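# Move the coaster can onto the turntable's orange spot

## Task

Lift the can that sits on the coaster and set it down upright on the orange spot of the turntable. The cans already standing on the turntable must stay where they are and stay upright.

## Robot and tools

Robot: two Doosan M1013 arms, left_arm and right_arm, each carrying a Robotiq 140 mm two-finger gripper whose fingers can fold at a hinge. Calibrated bases in the scene frame: left_arm at (-0.008, +0.673, 0) m, quat_wxyz (+1.000, 0, 0, +0.011); right_arm at (+0.094, -0.527, 0) m, quat_wxyz (+1.000, 0, 0, -0.019).

Frames: the scene frame has its origin at table-top height, halfway between the nominal bases. +z is up, +x points out over the table, and left_arm is on the +y side (image left/right does not follow the arm names). Every hand pose, velocity and target, whether commanded or reported, is in that arm's own base frame. Fixed cameras and the table use the scene frame. On the gripper, the fingers point along its +z and open and close along its y. end_effector_position is the spot between the pads when they are shut. The fingertips reach about 33 mm past it at gaps up to 40 mm, and about 9 mm past it when fully open.

Row layout: each row has 20 numbers. First come the left_arm values: x, y, z in metres, qw, qx, qy, qz, then gripper position, force_limit, speed. The same ten for right_arm follow. This is an absolute pose, a place to go, in that arm's base frame, not an offset. The last three numbers of each half lie in [-1, 1]. To keep an arm still, resend the pose from the last result before it stopped, plus its last gripper numbers. To hold an orientation, repeat one fixed quaternion rather than copying the drifting reported one.

execute_actions(actions, cameras): actions is a list of actions. Each action is up to 15 rows, one per 1/30 s step; if there are fewer rows, the last one is held. An action is rejected for both arms if any target lies more than 0.6 m from that gripper's current position along any gripper axis. Each step, the controller also limits the commanded pose to 70 mm and 16 degrees from the measured pose. The result's "Hand target" shows how far the arm was actually sent, so send the remainder next. An empty list returns images and the full state.

move(target, speed, blend, stop_force, zero, blocking, cameras): drives the grippers in straight lines to absolute target rows, either one row or a list of up to 15.
- speed: m/s, 0.002 to 2, default 0.25. Rotation is capped at twice that value in rad/s.
- blend: metres of corner rounding at intermediate targets. 0 means stop at each one.
- stop_force: 10 to 80 N, shared by both arms. The move ends when the estimated push against the motion exceeds it. Use it only slowly and without rotation. It is unreliable near singular poses or at long reach, and it can still fault.
- zero: true resets the force baseline.
- blocking=false: returns early. It cannot be combined with stop_force.
Moves last at most 10 s. The result's move: line gives the ending (done, off_target, moving, held, fault) and any limits (paced, held). The path does not avoid obstacles. Route around an arm's own base.

wait(seconds 0 to 10): holds the last commands. stop: brakes a running move. zoom_image(camera, region [x0, y0, x1, y1] pixels, at most 504x504): enlarges part of the latest image. read_manual: returns licence text. finished_scene(scene): ends the scene; use it only once the can rests settled on the spot.

Gripper position: +1 is fully open (140 mm), the pads touch near -0.8, and -1 closes until blocked.
force_limit: with a slow close, the pad force runs from about 14 N at -1 to 58 N at +1. Faster closes squeeze harder.
speed: about 30 mm/s at -1, 140 at 0, 250 at +1.
force_limit and speed both start at +1.
A grip is confirmed when object_status reads 2. The codes are: 0 moving; 1 blocked while opening; 2 blocked while closing; 3 reached the target or pads met. object_status can lag 0.2 to 1.7 s. position_measured is in counts: 3 is open, 75 is about 100 mm, 139 about 60 mm, 200 about 20 mm, 230 pads meeting.
For a firm hold, grip within the outer quarter of the pads. Deeper grips let the fingers fold and hold unreliably. Fingertips pushed into a surface fold quietly.

Result lines:
- positions, quaternions and velocities per arm
- Joint velocities ("within noise" when the arm is still)
- Hand target and Tool commands
- Joint torques and External joint torques, per joint; positive means toward a larger joint angle
- Flange force along the gripper axes, including held weight and error; "no reading" near singular poses
- MOTOR HOT or fault lines

Faults and hazards:
- A joint torque fault (limits in N m: waist 319, shoulder 319, elbow 150, the three wrist joints 42.3) stops that arm for 10 s.
- A 144 N external force on any part of the arm also stops it for 10 s.
- Overheating, from long stretched holds or pushing at unreachable poses, brakes the arm for 30 to 60 s.
- A clearance check holds back commands that bring the arms too close together. A hit between the arms can fail the scene.

Things to avoid:
- Knocking over the turntable cans.
- Dropping the can or releasing it while it moves.
- Letting anything leave the table.
- Slamming into the table or turntable.
- Pushing stiffly past a contact.
Lower the can gently, open, then lift clear.

Cameras: cam_high, cam_low, cam_left_wrist, cam_right_wrist, each 896x504. Occasionally something briefly nudges a loose object.

Each tool is called as name(argument=value, ...) on one line, values as JSON.

## Session

execute_actions(actions=[])

Scene clock: 0.00 s.
left_arm: end_effector_position=(+0.2129, -0.2103, +0.2505) position_measured=3 object_status=3 end_effector_quat_wxyz=(-0.598, +0.202, +0.710, -0.311) | right_arm: end_effector_position=(+0.2119, +0.3514, +0.2651) position_measured=3 object_status=3 end_effector_quat_wxyz=(-0.598, +0.179, +0.714, +0.317)
Joint positions: left_arm=[-0.324 0.369 2.138 -0.59 2.024 -1.152] | right_arm=[0.203 0.255 2.281 0.984 1.841 -1.317]
Joint velocities: within noise
Joint torques (N m): no reading
External joint torques (N m): no reading
Flange force (N): no reading
Hand target: left_arm +0.2129, -0.2103, +0.2505; -0.598, +0.202, +0.710, -0.311 | right_arm +0.2119, +0.3514, +0.2651; -0.598, +0.179, +0.714, +0.317
Tool commands: left_gripper/position=+1.0 left_gripper/force_limit=+1.0 left_gripper/speed=+1.0 right_gripper/position=+1.0 right_gripper/force_limit=+1.0 right_gripper/speed=+1.0

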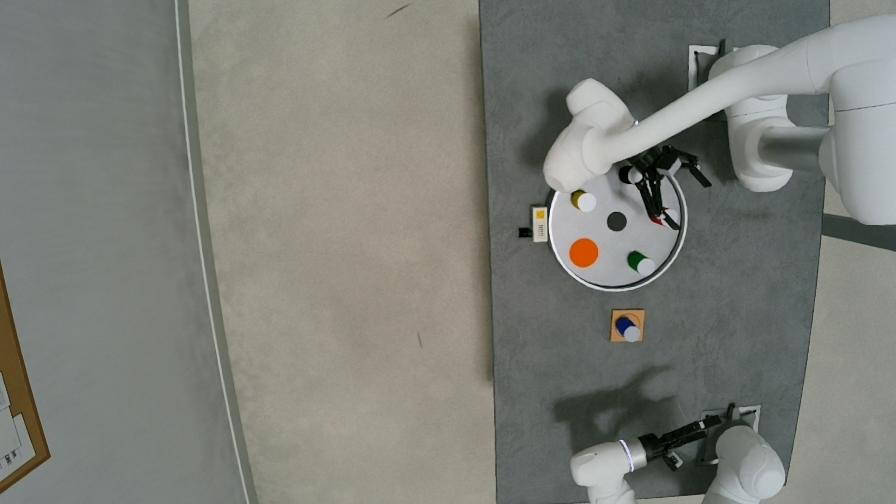

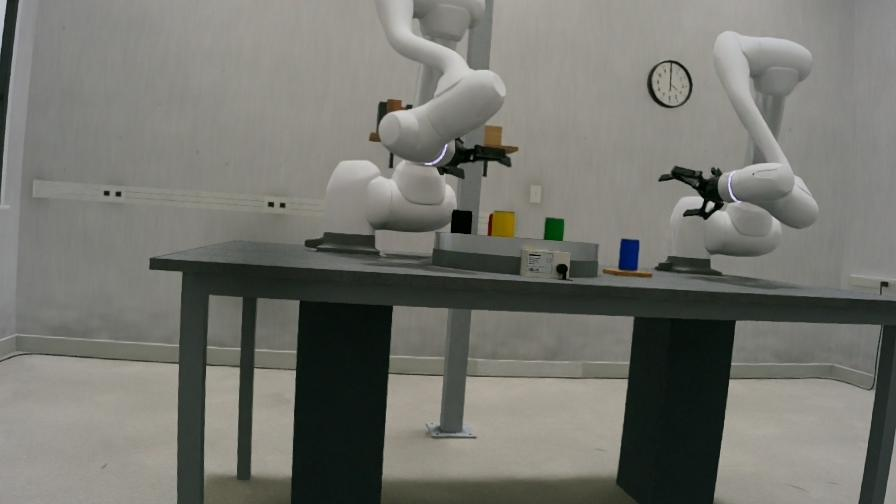

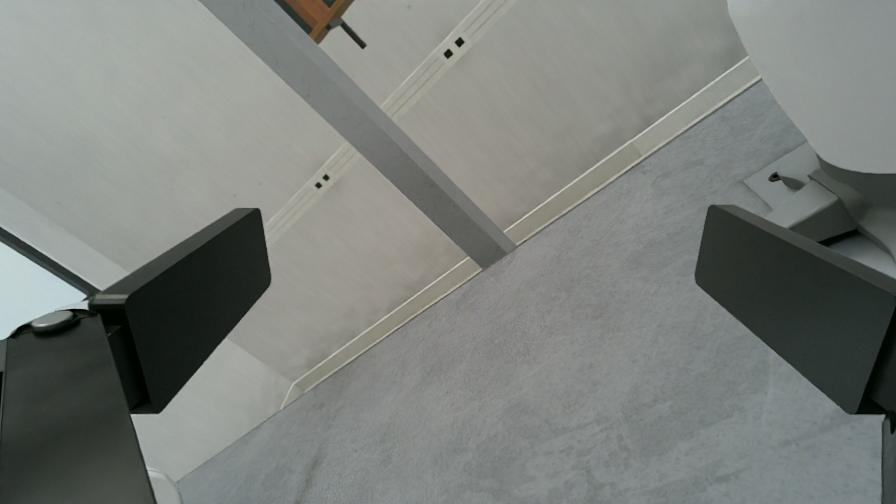

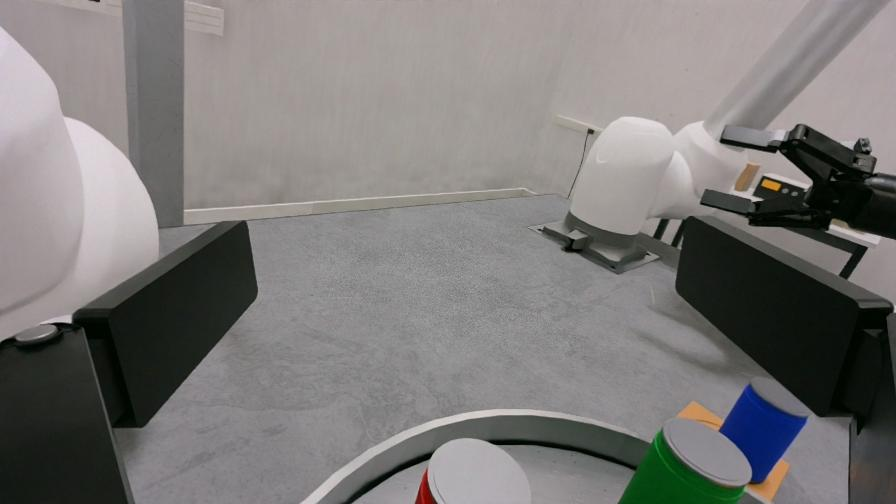

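wait(seconds=0.5, cameras=["all"])

zoom_image(camera="cam_high", region=[480, 130, 760, 370])

zoom_image(camera="cam_low", region=[380, 150, 720, 300])

zoom_image(camera="cam_right_wrist", region=[300, 350, 850, 504])

Scene clock: 1.37 s.
left_arm: end_effector_position=(+0.2129, -0.2103, +0.2505) position_measured=3 object_status=3 end_effector_quat_wxyz=(-0.598, +0.202, +0.710, -0.311) | right_arm: end_effector_position=(+0.2119, +0.3514, +0.2651) position_measured=3 object_status=3 end_effector_quat_wxyz=(-0.598, +0.179, +0.714, +0.317)
Joint positions: left_arm=[-0.324 0.369 2.138 -0.59 2.024 -1.152] | right_arm=[0.203 0.255 2.281 0.984 1.841 -1.317]
Joint torques (N m): left_arm=[-1.16 -63.09 -20.53 1.45 2.68 -0.1] | right_arm=[-0.59 -48.69 -25.32 2.08 2.64 -0.39]
External joint torques (N m): left_arm=[0.96 4.75 -0.28 -0.11 -0.11 0.07] | right_arm=[0.51 -1.93 0.44 0.49 -0.3 0.4]
Flange force (N): left_arm=[-6.7 4.5 -5.3] | right_arm=[4.2 0.0 3.3]
Hand target: left_arm +0.2129, -0.2103, +0.2505; -0.598, +0.202, +0.710, -0.311 | right_arm +0.2119, +0.3514, +0.2651; -0.598, +0.179, +0.714, +0.317
Tool commands: left_gripper/position=+1.0 left_gripper/force_limit=+1.0 left_gripper/speed=+1.0 right_gripper/position=+1.0 right_gripper/force_limit=+1.0 right_gripper/speed=+1.0
wait: 0.50 s; at rest from the start

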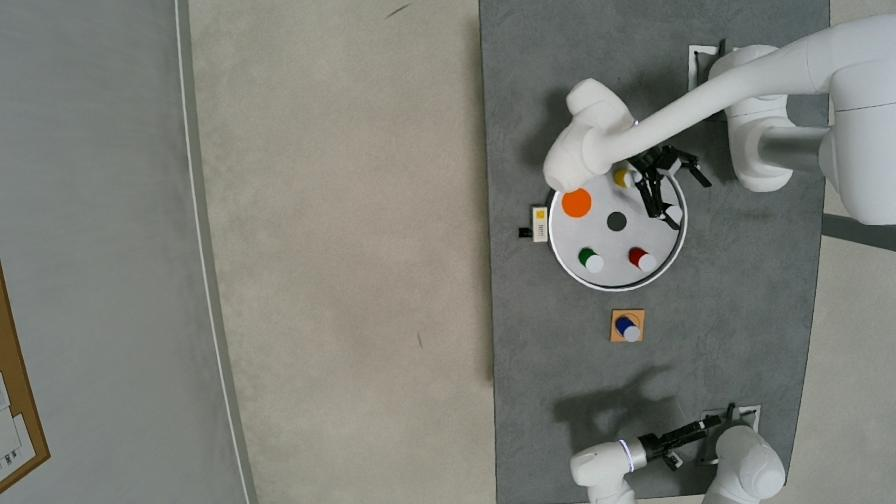

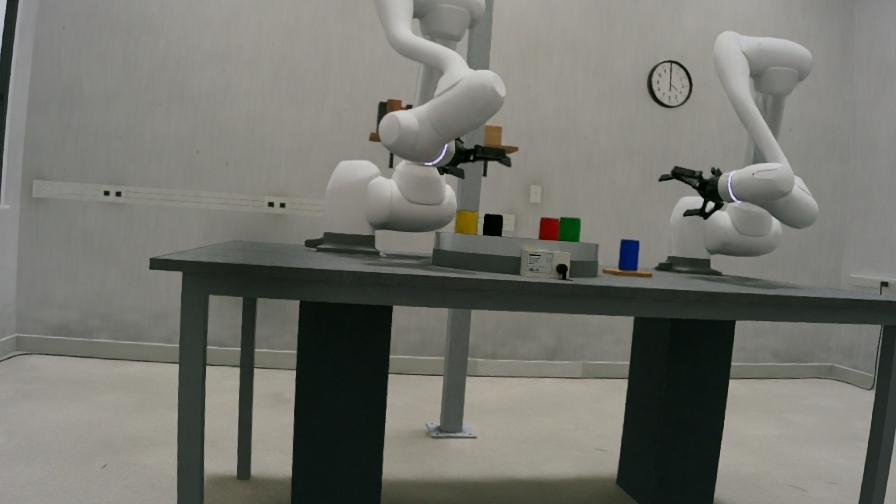

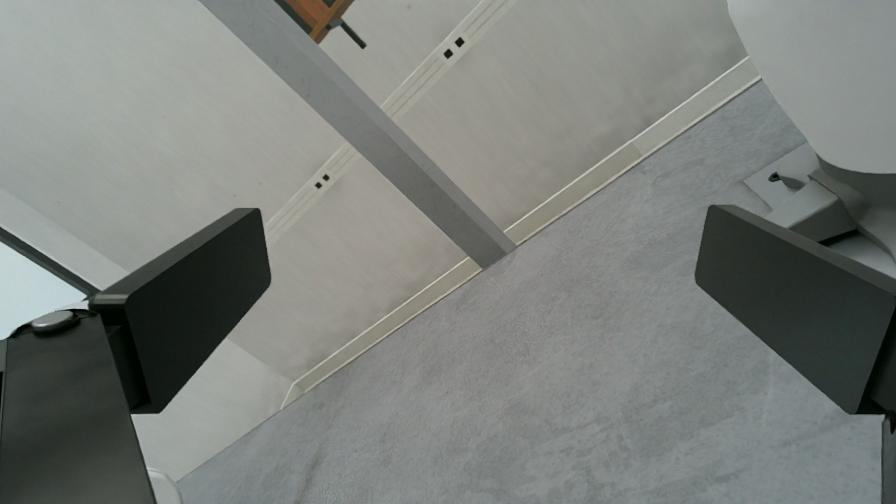

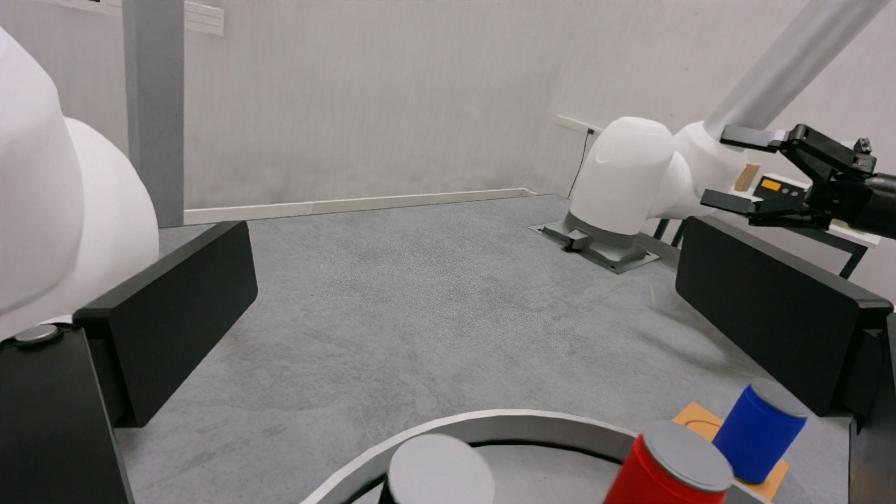

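Scaled by 1.800.

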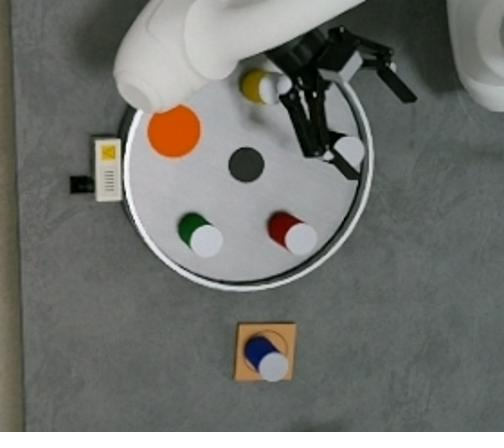

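Scaled by 1.482.

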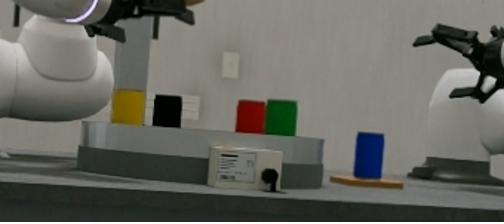

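Region (300, 350, 850, 504) is 550x154 pixels. A region can be at most 504 by 504 pixels.

move(target=[0.39, -0.39, 0.34, 0, 0.391, 0.9205, 0, 1, 1, 1, 0.25, 0.17, 0.30, -0.598, 0.179, 0.714, 0.317, 1, 1, 1], speed=0.3, blocking=false, cameras=["cam_high"])

wait(seconds=0.4, cameras=["cam_high"])

wait(seconds=0.4, cameras=["cam_high"])

wait(seconds=5, cameras=["all"])

Scene clock: 6.20 s.
left_arm: end_effector_position=(+0.2371, -0.2349, +0.2633) position_measured=3 object_status=3 end_effector_quat_wxyz=(-0.529, +0.237, +0.767, -0.276) end_effector_velocity=(+0.072, -0.073, +0.036) end_effector_angular_velocity=(+0.045, -0.596, -0.080) | right_arm: end_effector_position=(+0.2168, +0.3271, +0.2697) position_measured=3 object_status=3 end_effector_quat_wxyz=(-0.598, +0.179, +0.714, +0.317) end_effector_velocity=(+0.016, -0.072, +0.014) end_effector_angular_velocity=(+0.000, -0.003, +0.002)
Joint positions: left_arm=[-0.372 0.287 2.052 -0.576 1.968 -1.212] | right_arm=[0.151 0.245 2.28 0.939 1.872 -1.326]
Joint velocities: left_arm=[-0.152 -0.22 -0.245 0.071 -0.188 -0.167] | right_arm=[-0.155 -0.026 -0.009 -0.137 0.091 -0.029]
Joint torques (N m): left_arm=[-2.5 -60.11 -27.07 1.62 2.62 -0.17] | right_arm=[-3.13 -46.53 -26.94 2.52 2.89 -0.64]
External joint torques (N m): left_arm=[2.17 3.92 0.79 0 -0.2 0.14] | right_arm=[2.75 -3.21 1.65 0.17 -0.53 0.65]
Flange force (N): left_arm=[-4.0 6.1 -3.1] | right_arm=[6.1 0.5 8.9]
Hand target: left_arm +0.2439, -0.2418, +0.2668; -0.509, +0.247, +0.781, -0.266 | right_arm +0.2184, +0.3199, +0.2712; -0.598, +0.179, +0.714, +0.317
Tool commands: left_gripper/position=+1.0 left_gripper/force_limit=+1.0 left_gripper/speed=+1.0 right_gripper/position=+1.0 right_gripper/force_limit=+1.0 right_gripper/speed=+1.0
Off the commanded pose: left_arm 0.231 m, 74 deg | right_arm 0.163 m, 0 deg.
move: running
Images, in order (width x height): cam_high 896x504.

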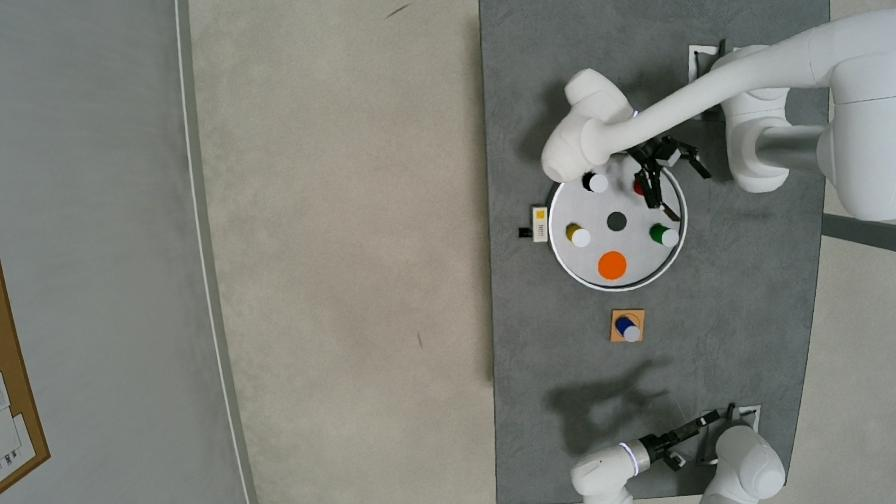

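Scene clock: 6.60 s.
left_arm: end_effector_position=(+0.2656, -0.2638, +0.2776) position_measured=3 object_status=3 end_effector_quat_wxyz=(-0.441, +0.276, +0.822, -0.230) end_effector_velocity=(+0.070, -0.073, +0.037) end_effector_angular_velocity=(+0.043, -0.594, -0.083) | right_arm: end_effector_position=(+0.2230, +0.2982, +0.2754) position_measured=3 object_status=3 end_effector_quat_wxyz=(-0.598, +0.179, +0.714, +0.317) end_effector_velocity=(+0.015, -0.073, +0.014) end_effector_angular_velocity=(-0.001, +0.000, +0.000)
Joint positions: left_arm=[-0.437 0.207 1.96 -0.534 1.885 -1.276] | right_arm=[0.089 0.236 2.276 0.885 1.908 -1.338]
Joint velocities: left_arm=[-0.177 -0.181 -0.216 0.14 -0.228 -0.153] | right_arm=[-0.156 -0.02 -0.014 -0.138 0.092 -0.033]
Joint torques (N m): left_arm=[-2.66 -55.59 -30.58 2.52 2.2 0.09] | right_arm=[-2.19 -49 -25.99 2.34 2.57 -0.31]
External joint torques (N m): left_arm=[2.21 2.39 -1.01 -0.53 -0.11 -0.12] | right_arm=[2.26 -0.24 0.78 0.39 -0.2 0.32]
Flange force (N): left_arm=[-3.2 2.8 -4.7] | right_arm=[0.3 3.0 5.3]
Hand target: left_arm +0.2721, -0.2704, +0.2811; -0.420, +0.284, +0.833, -0.219 | right_arm +0.2245, +0.2911, +0.2767; -0.598, +0.179, +0.714, +0.317
Tool commands: left_gripper/position=+1.0 left_gripper/force_limit=+1.0 left_gripper/speed=+1.0 right_gripper/position=+1.0 right_gripper/force_limit=+1.0 right_gripper/speed=+1.0
Off the commanded pose: left_arm 0.188 m, 60 deg | right_arm 0.133 m, 0 deg.
earlier move: running
wait: 0.40 s; no rest
Images, in order (width x height): cam_high 896x504.

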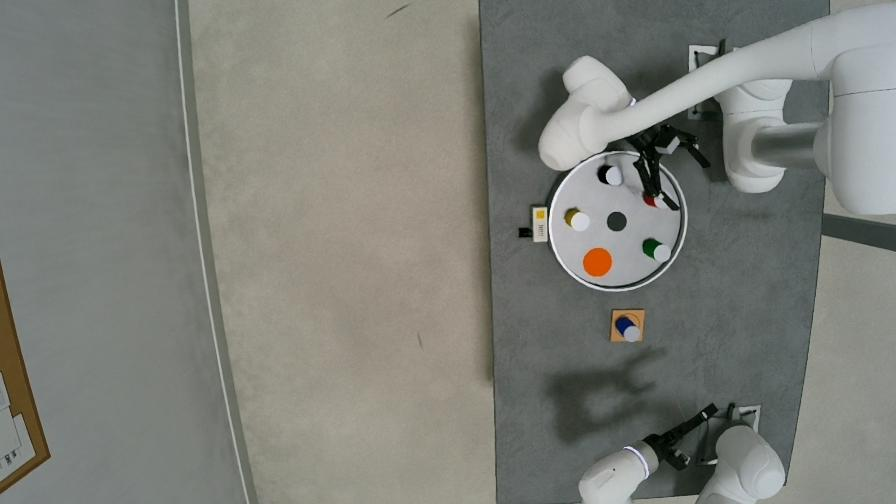

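Scene clock: 7.00 s.
left_arm: end_effector_position=(+0.2938, -0.2924, +0.2919) position_measured=3 object_status=3 end_effector_quat_wxyz=(-0.348, +0.310, +0.866, -0.182) end_effector_velocity=(+0.070, -0.070, +0.035) end_effector_angular_velocity=(+0.044, -0.580, -0.076) | right_arm: end_effector_position=(+0.2291, +0.2693, +0.2809) position_measured=3 object_status=3 end_effector_quat_wxyz=(-0.598, +0.179, +0.714, +0.317) end_effector_velocity=(+0.015, -0.073, +0.014) end_effector_angular_velocity=(-0.001, +0.000, +0.002)
Joint positions: left_arm=[-0.512 0.142 1.881 -0.464 1.787 -1.337] | right_arm=[0.027 0.23 2.269 0.83 1.945 -1.353]
Joint velocities: left_arm=[-0.196 -0.146 -0.175 0.205 -0.257 -0.153] | right_arm=[-0.153 -0.014 -0.023 -0.138 0.092 -0.037]
Joint torques (N m): left_arm=[-1.83 -54.22 -36.43 2.41 1.54 -0.33] | right_arm=[-0.6 -43.61 -25.46 2.43 2.59 0.04]
External joint torques (N m): left_arm=[1.69 4.1 1.4 -0.04 0.14 0.3] | right_arm=[0.75 -4.9 0.16 0.37 -0.21 -0.03]
Flange force (N): left_arm=[-4.3 5.4 -0.5] | right_arm=[9.0 -0.9 5.4]
Hand target: left_arm +0.3003, -0.2991, +0.2954; -0.326, +0.317, +0.874, -0.170 | right_arm +0.2306, +0.2622, +0.2823; -0.598, +0.179, +0.714, +0.317
Tool commands: left_gripper/position=+1.0 left_gripper/force_limit=+1.0 left_gripper/speed=+1.0 right_gripper/position=+1.0 right_gripper/force_limit=+1.0 right_gripper/speed=+1.0
Off the commanded pose: left_arm 0.145 m, 47 deg | right_arm 0.103 m, 0 deg.
earlier move: running
wait: 0.40 s; no rest
Images, in order (width x height): cam_high 896x504.

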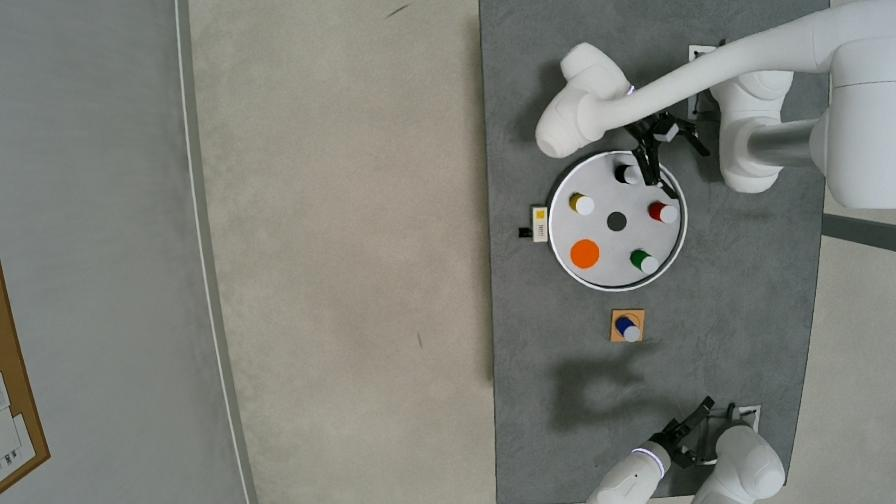

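Scene clock: 8.60 s.
left_arm: end_effector_position=(+0.3900, -0.3900, +0.3400) position_measured=3 object_status=3 end_effector_quat_wxyz=(+0.000, +0.391, +0.920, +0.000) | right_arm: end_effector_position=(+0.2500, +0.1700, +0.3000) position_measured=3 object_status=3 end_effector_quat_wxyz=(-0.598, +0.179, +0.714, +0.317)
Joint positions: left_arm=[-0.848 0.001 1.75 0 1.391 -1.615] | right_arm=[-0.173 0.226 2.219 0.647 2.068 -1.414]
Joint torques (N m): left_arm=[-3.76 -45.49 -40.97 4.49 -0.31 -0.1] | right_arm=[0.45 -47.38 -26.53 2.44 2.78 -0.45]
External joint torques (N m): left_arm=[3.81 3.86 -0.57 -0.23 0.35 0.1] | right_arm=[-0.34 -1.81 0.29 0.64 -0.32 0.46]
Flange force (N): left_arm=[-7.5 7.2 -0.4] | right_arm=[3.4 0.5 2.7]
Hand target: left_arm +0.3900, -0.3900, +0.3400; +0.000, +0.391, +0.920, +0.000 | right_arm +0.2500, +0.1700, +0.3000; -0.598, +0.179, +0.714, +0.317
Tool commands: left_gripper/position=+1.0 left_gripper/force_limit=+1.0 left_gripper/speed=+1.0 right_gripper/position=+1.0 right_gripper/force_limit=+1.0 right_gripper/speed=+1.0
Off the commanded pose: left_arm 0.000 m, 0 deg | right_arm 0.000 m, 0 deg.
earlier move: done
wait: 1.60 of 5 s (the move ended)

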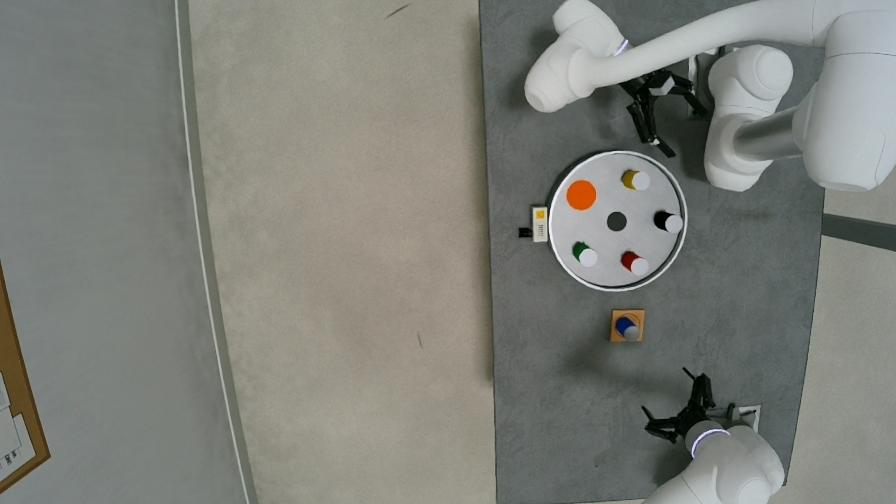

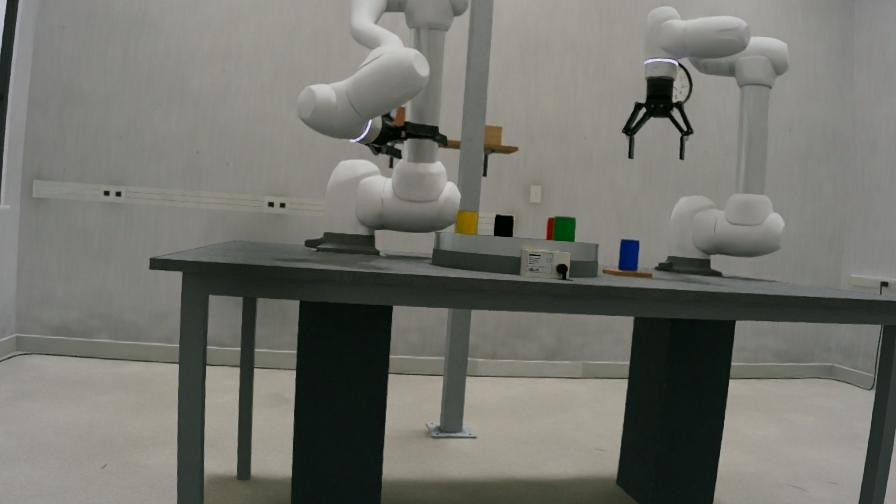

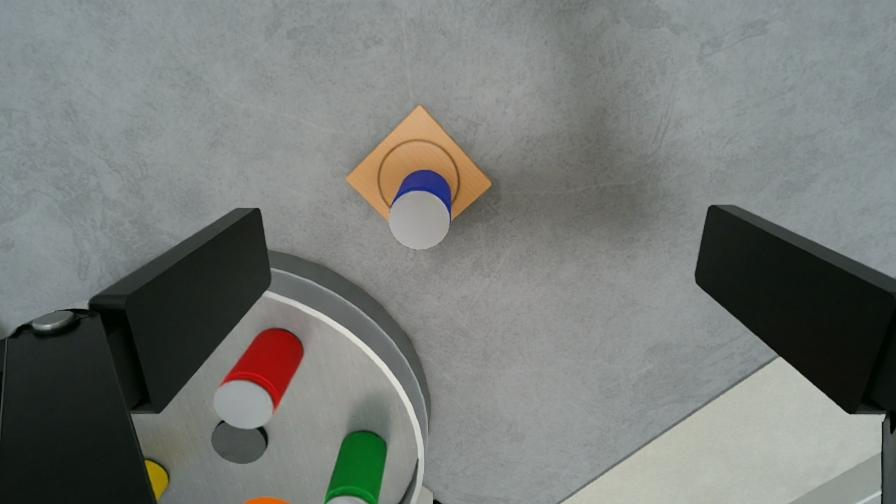

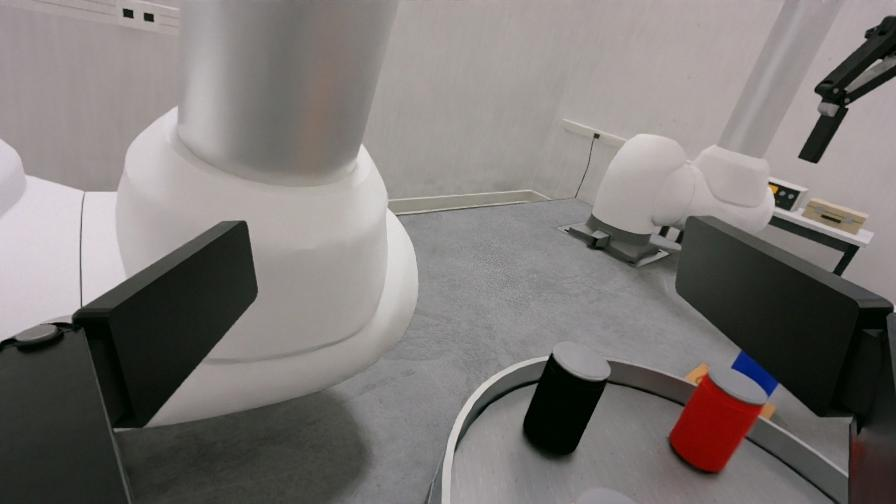

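zoom_image(camera="cam_low", region=[500, 220, 620, 290])

zoom_image(camera="cam_high", region=[500, 130, 710, 360])

zoom_image(camera="cam_left_wrist", region=[100, 80, 540, 504])

Scaled by 4.200.

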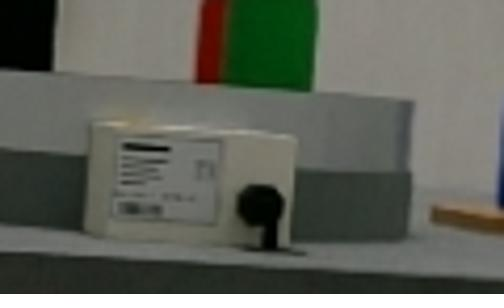

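Scaled by 2.191.

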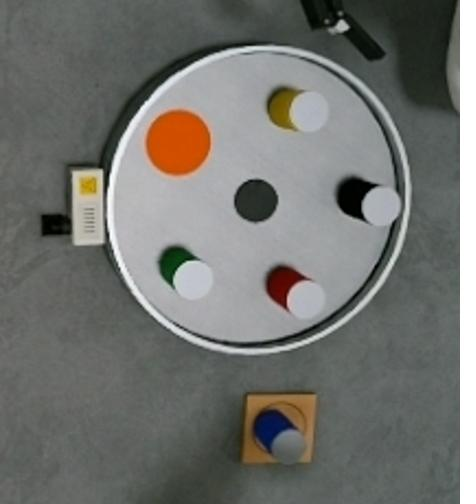

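Scaled by 1.145.

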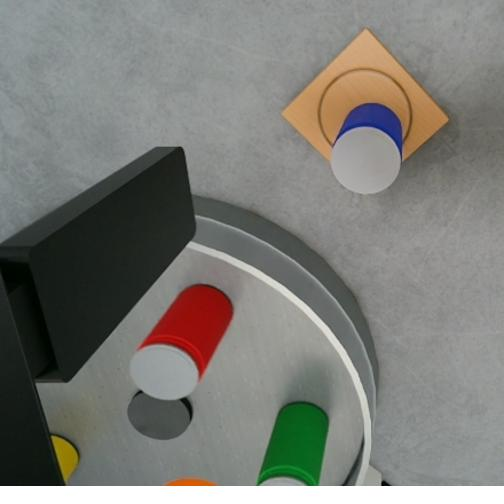

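move(target=[0.409, -0.456, 0.22, 0, 0.391, 0.9205, 0, 1, 1, 1, 0.25, 0.17, 0.30, -0.598, 0.179, 0.714, 0.317, 1, 1, 1], speed=0.3, cameras=["cam_left_wrist", "cam_high"])

zoom_image(camera="cam_left_wrist", region=[260, 80, 660, 304])

Scene clock: 15.60 s.
left_arm: end_effector_position=(+0.4090, -0.4560, +0.2201) position_measured=3 object_status=3 end_effector_quat_wxyz=(+0.000, +0.391, +0.920, +0.000) | right_arm: end_effector_position=(+0.2500, +0.1700, +0.3000) position_measured=3 object_status=3 end_effector_quat_wxyz=(-0.598, +0.179, +0.714, +0.317)
Joint positions: left_arm=[-0.896 0.153 1.808 0 1.18 -1.663] | right_arm=[-0.173 0.226 2.219 0.646 2.068 -1.414]
Joint torques (N m): left_arm=[-1.36 -58.82 -38.3 4.19 -0.13 0] | right_arm=[-0.23 -47.42 -26.64 2.6 2.76 -0.42]
External joint torques (N m): left_arm=[1.57 3.45 -0.84 -0.17 0.18 0] | right_arm=[0.18 -1.71 0.39 0.48 -0.3 0.43]
Flange force (N): left_arm=[-7.1 2.3 0.9] | right_arm=[3.0 0.9 3.1]
Hand target: left_arm +0.4090, -0.4560, +0.2200; +0.000, +0.391, +0.920, +0.000 | right_arm +0.2500, +0.1700, +0.3000; -0.598, +0.179, +0.714, +0.317
Off the commanded pose: left_arm 0.000 m, 0 deg | right_arm 0.000 m, 0 deg.
move: done
Images, in order (width x height): cam_high 896x504, cam_left_wrist 896x504.

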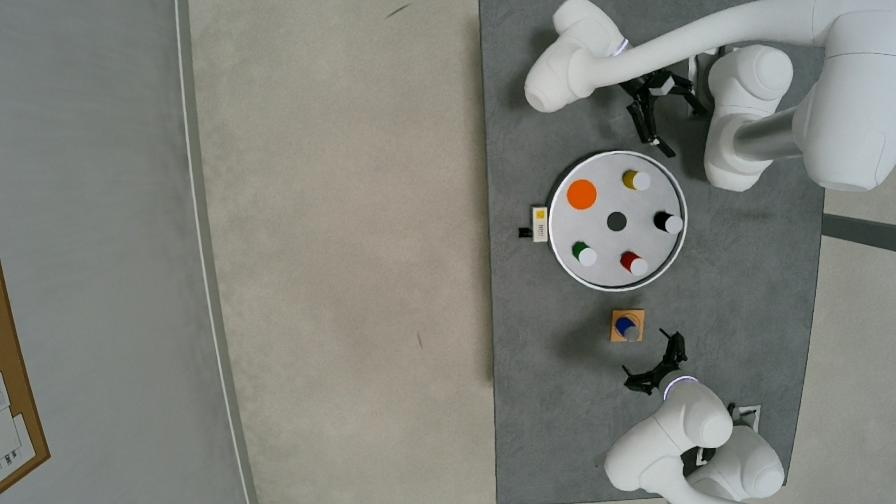

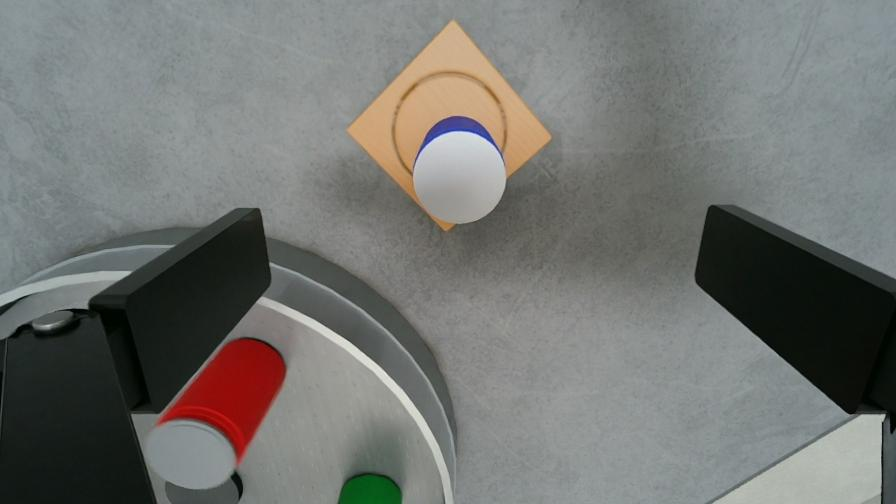

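Scaled by 1.260.

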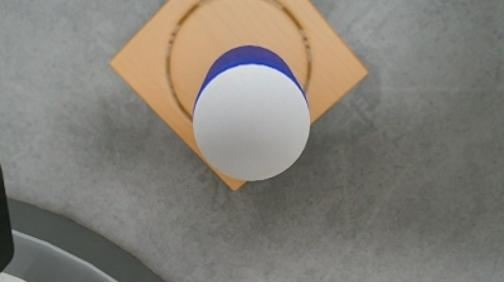

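move(target=[0.4086, -0.459, 0.145, 0, 0.391, 0.9205, 0, 1, 1, 1, 0.25, 0.17, 0.30, -0.598, 0.179, 0.714, 0.317, 1, 1, 1], speed=0.2, cameras=["cam_left_wrist", "cam_low"])

zoom_image(camera="cam_low", region=[560, 130, 760, 290])

Scene clock: 17.33 s.
left_arm: end_effector_position=(+0.4086, -0.4590, +0.1450) position_measured=3 object_status=3 end_effector_quat_wxyz=(+0.000, +0.391, +0.920, +0.000) | right_arm: end_effector_position=(+0.2500, +0.1700, +0.3000) position_measured=3 object_status=3 end_effector_quat_wxyz=(-0.598, +0.179, +0.714, +0.317)
Joint positions: left_arm=[-0.9 0.212 1.886 0 1.044 -1.667] | right_arm=[-0.173 0.226 2.219 0.646 2.068 -1.414]
Joint torques (N m): left_arm=[-1.48 -62.02 -35.67 3.91 0.12 -0.09] | right_arm=[-0.25 -47.25 -26.83 2.63 2.75 -0.41]
External joint torques (N m): left_arm=[1.39 3.73 -0.89 -0.16 -0.08 0.09] | right_arm=[0.47 -1.92 0.65 0.43 -0.29 0.42]
Flange force (N): left_arm=[-7.3 2.1 2.4] | right_arm=[3.2 0.9 4.0]
Hand target: left_arm +0.4086, -0.4590, +0.1450; +0.000, +0.391, +0.920, +0.000 | right_arm +0.2500, +0.1700, +0.3000; -0.598, +0.179, +0.714, +0.317
Off the commanded pose: left_arm 0.000 m, 0 deg | right_arm 0.000 m, 0 deg.
move: done
Images, in order (width x height): cam_low 896x504, cam_left_wrist 896x504.

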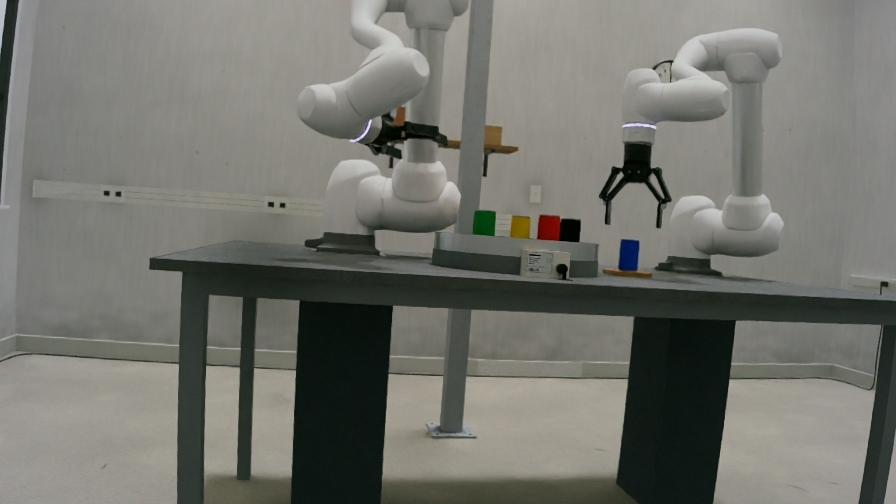

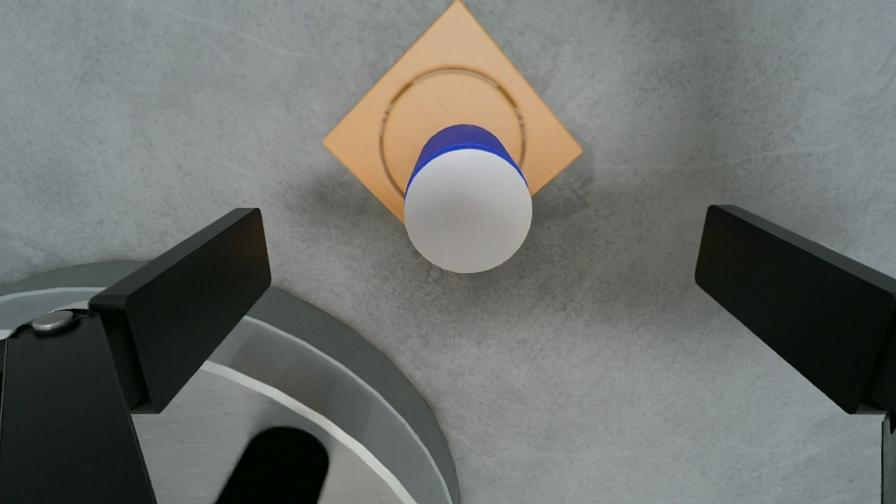

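Scaled by 2.520.

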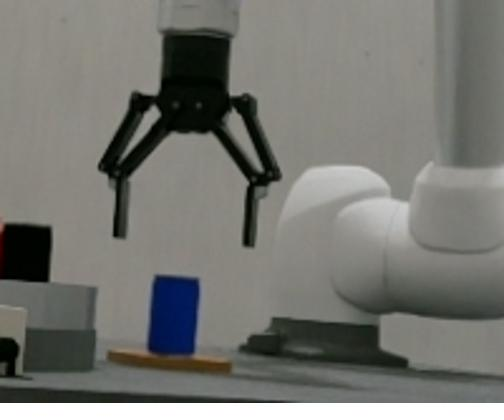

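move(target=[[0.4086, -0.4595, 0.110, 0, 0.391, 0.9205, 0, 0.11, -0.5, 0, 0.25, 0.17, 0.30, -0.598, 0.179, 0.714, 0.317, 1, 1, 1], [0.4086, -0.4595, 0.110, 0, 0.391, 0.9205, 0, -1, -0.5, -1, 0.25, 0.17, 0.30, -0.598, 0.179, 0.714, 0.317, 1, 1, 1]], speed=0.1, cameras=["cam_left_wrist", "cam_low"])

zoom_image(camera="cam_low", region=[560, 130, 760, 290])

Scene clock: 20.53 s.
left_arm: end_effector_position=(+0.4086, -0.4595, +0.1100) position_measured=152 object_status=0 end_effector_quat_wxyz=(+0.000, +0.391, +0.920, +0.000) | right_arm: end_effector_position=(+0.2500, +0.1700, +0.3000) position_measured=3 object_status=3 end_effector_quat_wxyz=(-0.598, +0.179, +0.714, +0.317)
Joint positions: left_arm=[-0.9 0.244 1.918 0 0.98 -1.668] | right_arm=[-0.173 0.226 2.219 0.646 2.068 -1.414]
Joint torques (N m): left_arm=[-1.39 -58.58 -30.31 3.64 -0.27 -0.13] | right_arm=[-0.2 -46.96 -26.53 2.59 2.76 -0.4]
External joint torques (N m): left_arm=[1.56 -2.11 -4.93 -0.01 0.3 0.13] | right_arm=[0.07 -1.99 0.31 0.48 -0.3 0.41]
Flange force (N): left_arm=[-6.7 2.5 -7.0] | right_arm=[3.5 0.7 3.2]
Hand target: left_arm +0.4086, -0.4595, +0.1100; +0.000, +0.391, +0.920, +0.000 | right_arm +0.2500, +0.1700, +0.3000; -0.598, +0.179, +0.714, +0.317
Off the commanded pose: left_arm 0.000 m, 0 deg | right_arm 0.000 m, 0 deg.
move: done
Images, in order (width x height): cam_low 896x504, cam_left_wrist 896x504.

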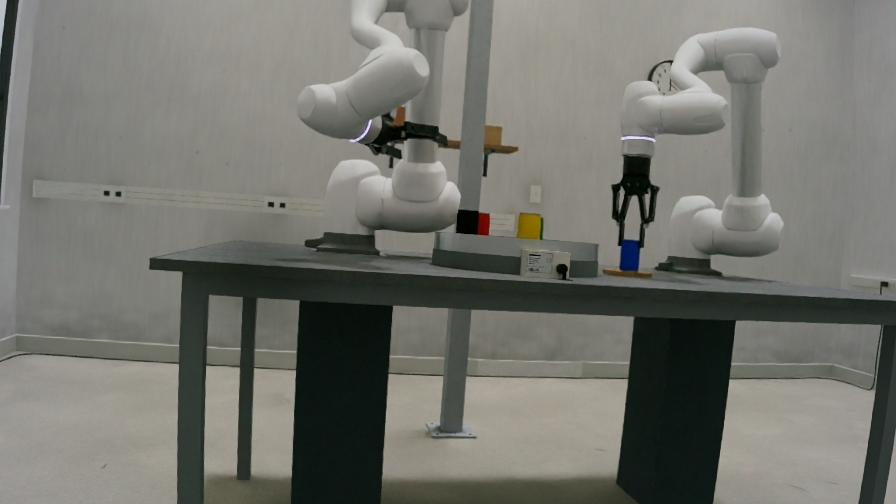

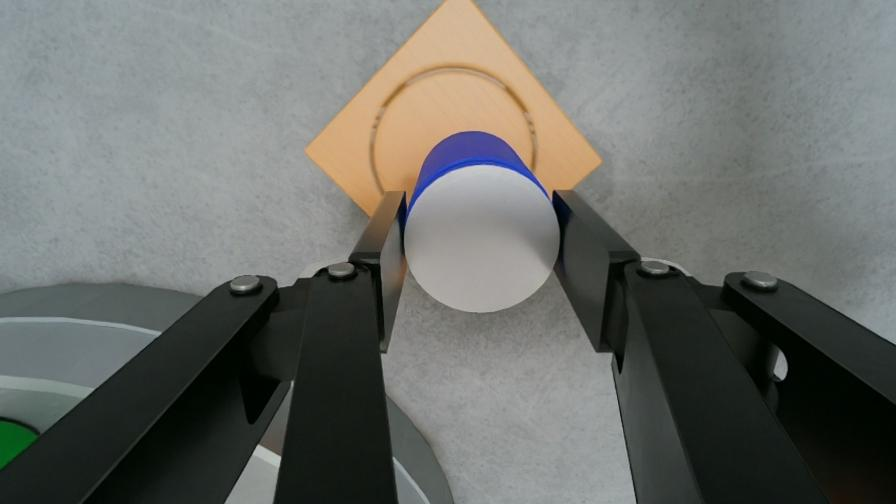

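Scaled by 2.520.

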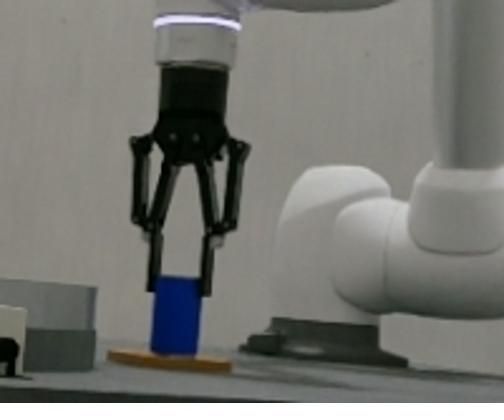

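move(target=[0.4086, -0.4595, 0.16, 0, 0.391, 0.9205, 0, -1, -0.5, -1, 0.25, 0.17, 0.30, -0.598, 0.179, 0.714, 0.317, 1, 1, 1], speed=0.12, cameras=["cam_left_wrist", "cam_low"])

Scene clock: 22.43 s.
left_arm: end_effector_position=(+0.4086, -0.4595, +0.1600) position_measured=152 object_status=2 end_effector_quat_wxyz=(+0.000, +0.391, +0.920, +0.000) | right_arm: end_effector_position=(+0.2500, +0.1700, +0.3000) position_measured=3 object_status=3 end_effector_quat_wxyz=(-0.598, +0.179, +0.714, +0.317)
Joint positions: left_arm=[-0.9 0.2 1.87 0 1.072 -1.668] | right_arm=[-0.173 0.226 2.219 0.646 2.068 -1.414]
Joint torques (N m): left_arm=[-1.3 -63.09 -37.31 3.92 -0.15 -0.05] | right_arm=[0.07 -46.91 -26.51 2.61 2.73 -0.42]
External joint torques (N m): left_arm=[1.14 5.33 0.3 -0.12 0.19 0.05] | right_arm=[-0.1 -2.25 0.21 0.49 -0.27 0.43]
Flange force (N): left_arm=[-7.6 1.6 4.3] | right_arm=[4.2 0.4 3.0]
Hand target: left_arm +0.4086, -0.4595, +0.1600; +0.000, +0.391, +0.920, +0.000 | right_arm +0.2500, +0.1700, +0.3000; -0.598, +0.179, +0.714, +0.317
Off the commanded pose: left_arm 0.000 m, 0 deg | right_arm 0.000 m, 0 deg.
move: done
Images, in order (width x height): cam_low 896x504, cam_left_wrist 896x504.

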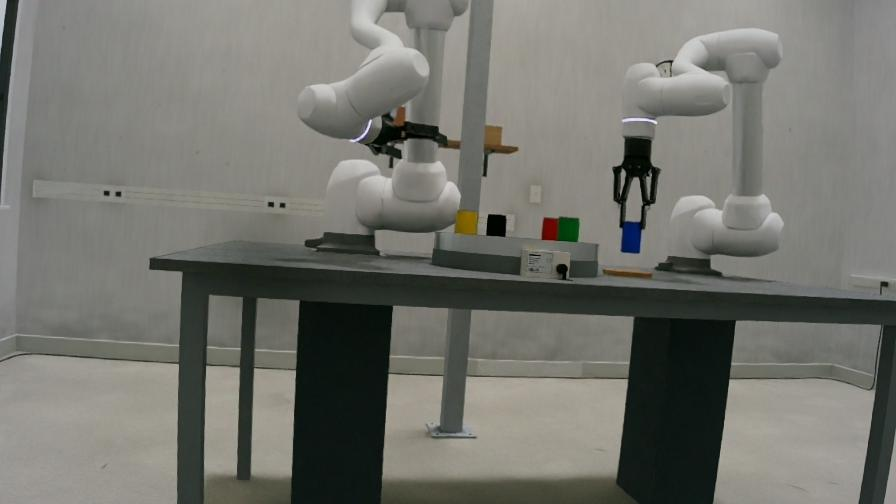

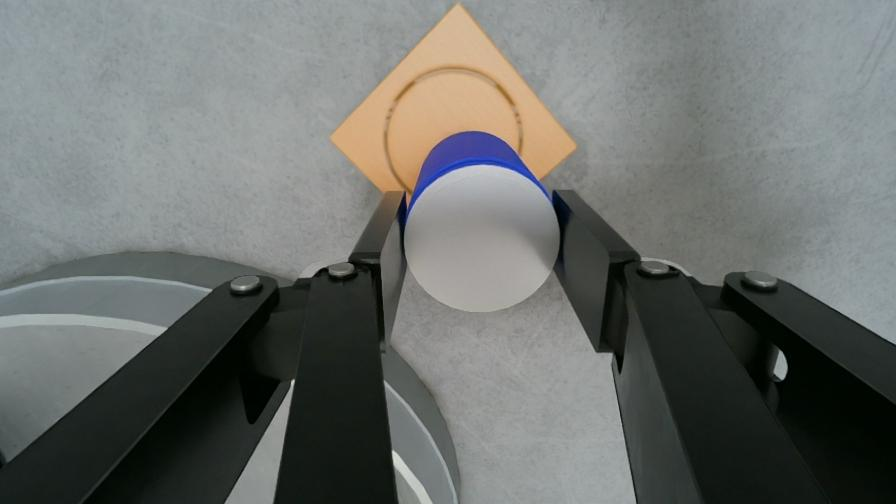

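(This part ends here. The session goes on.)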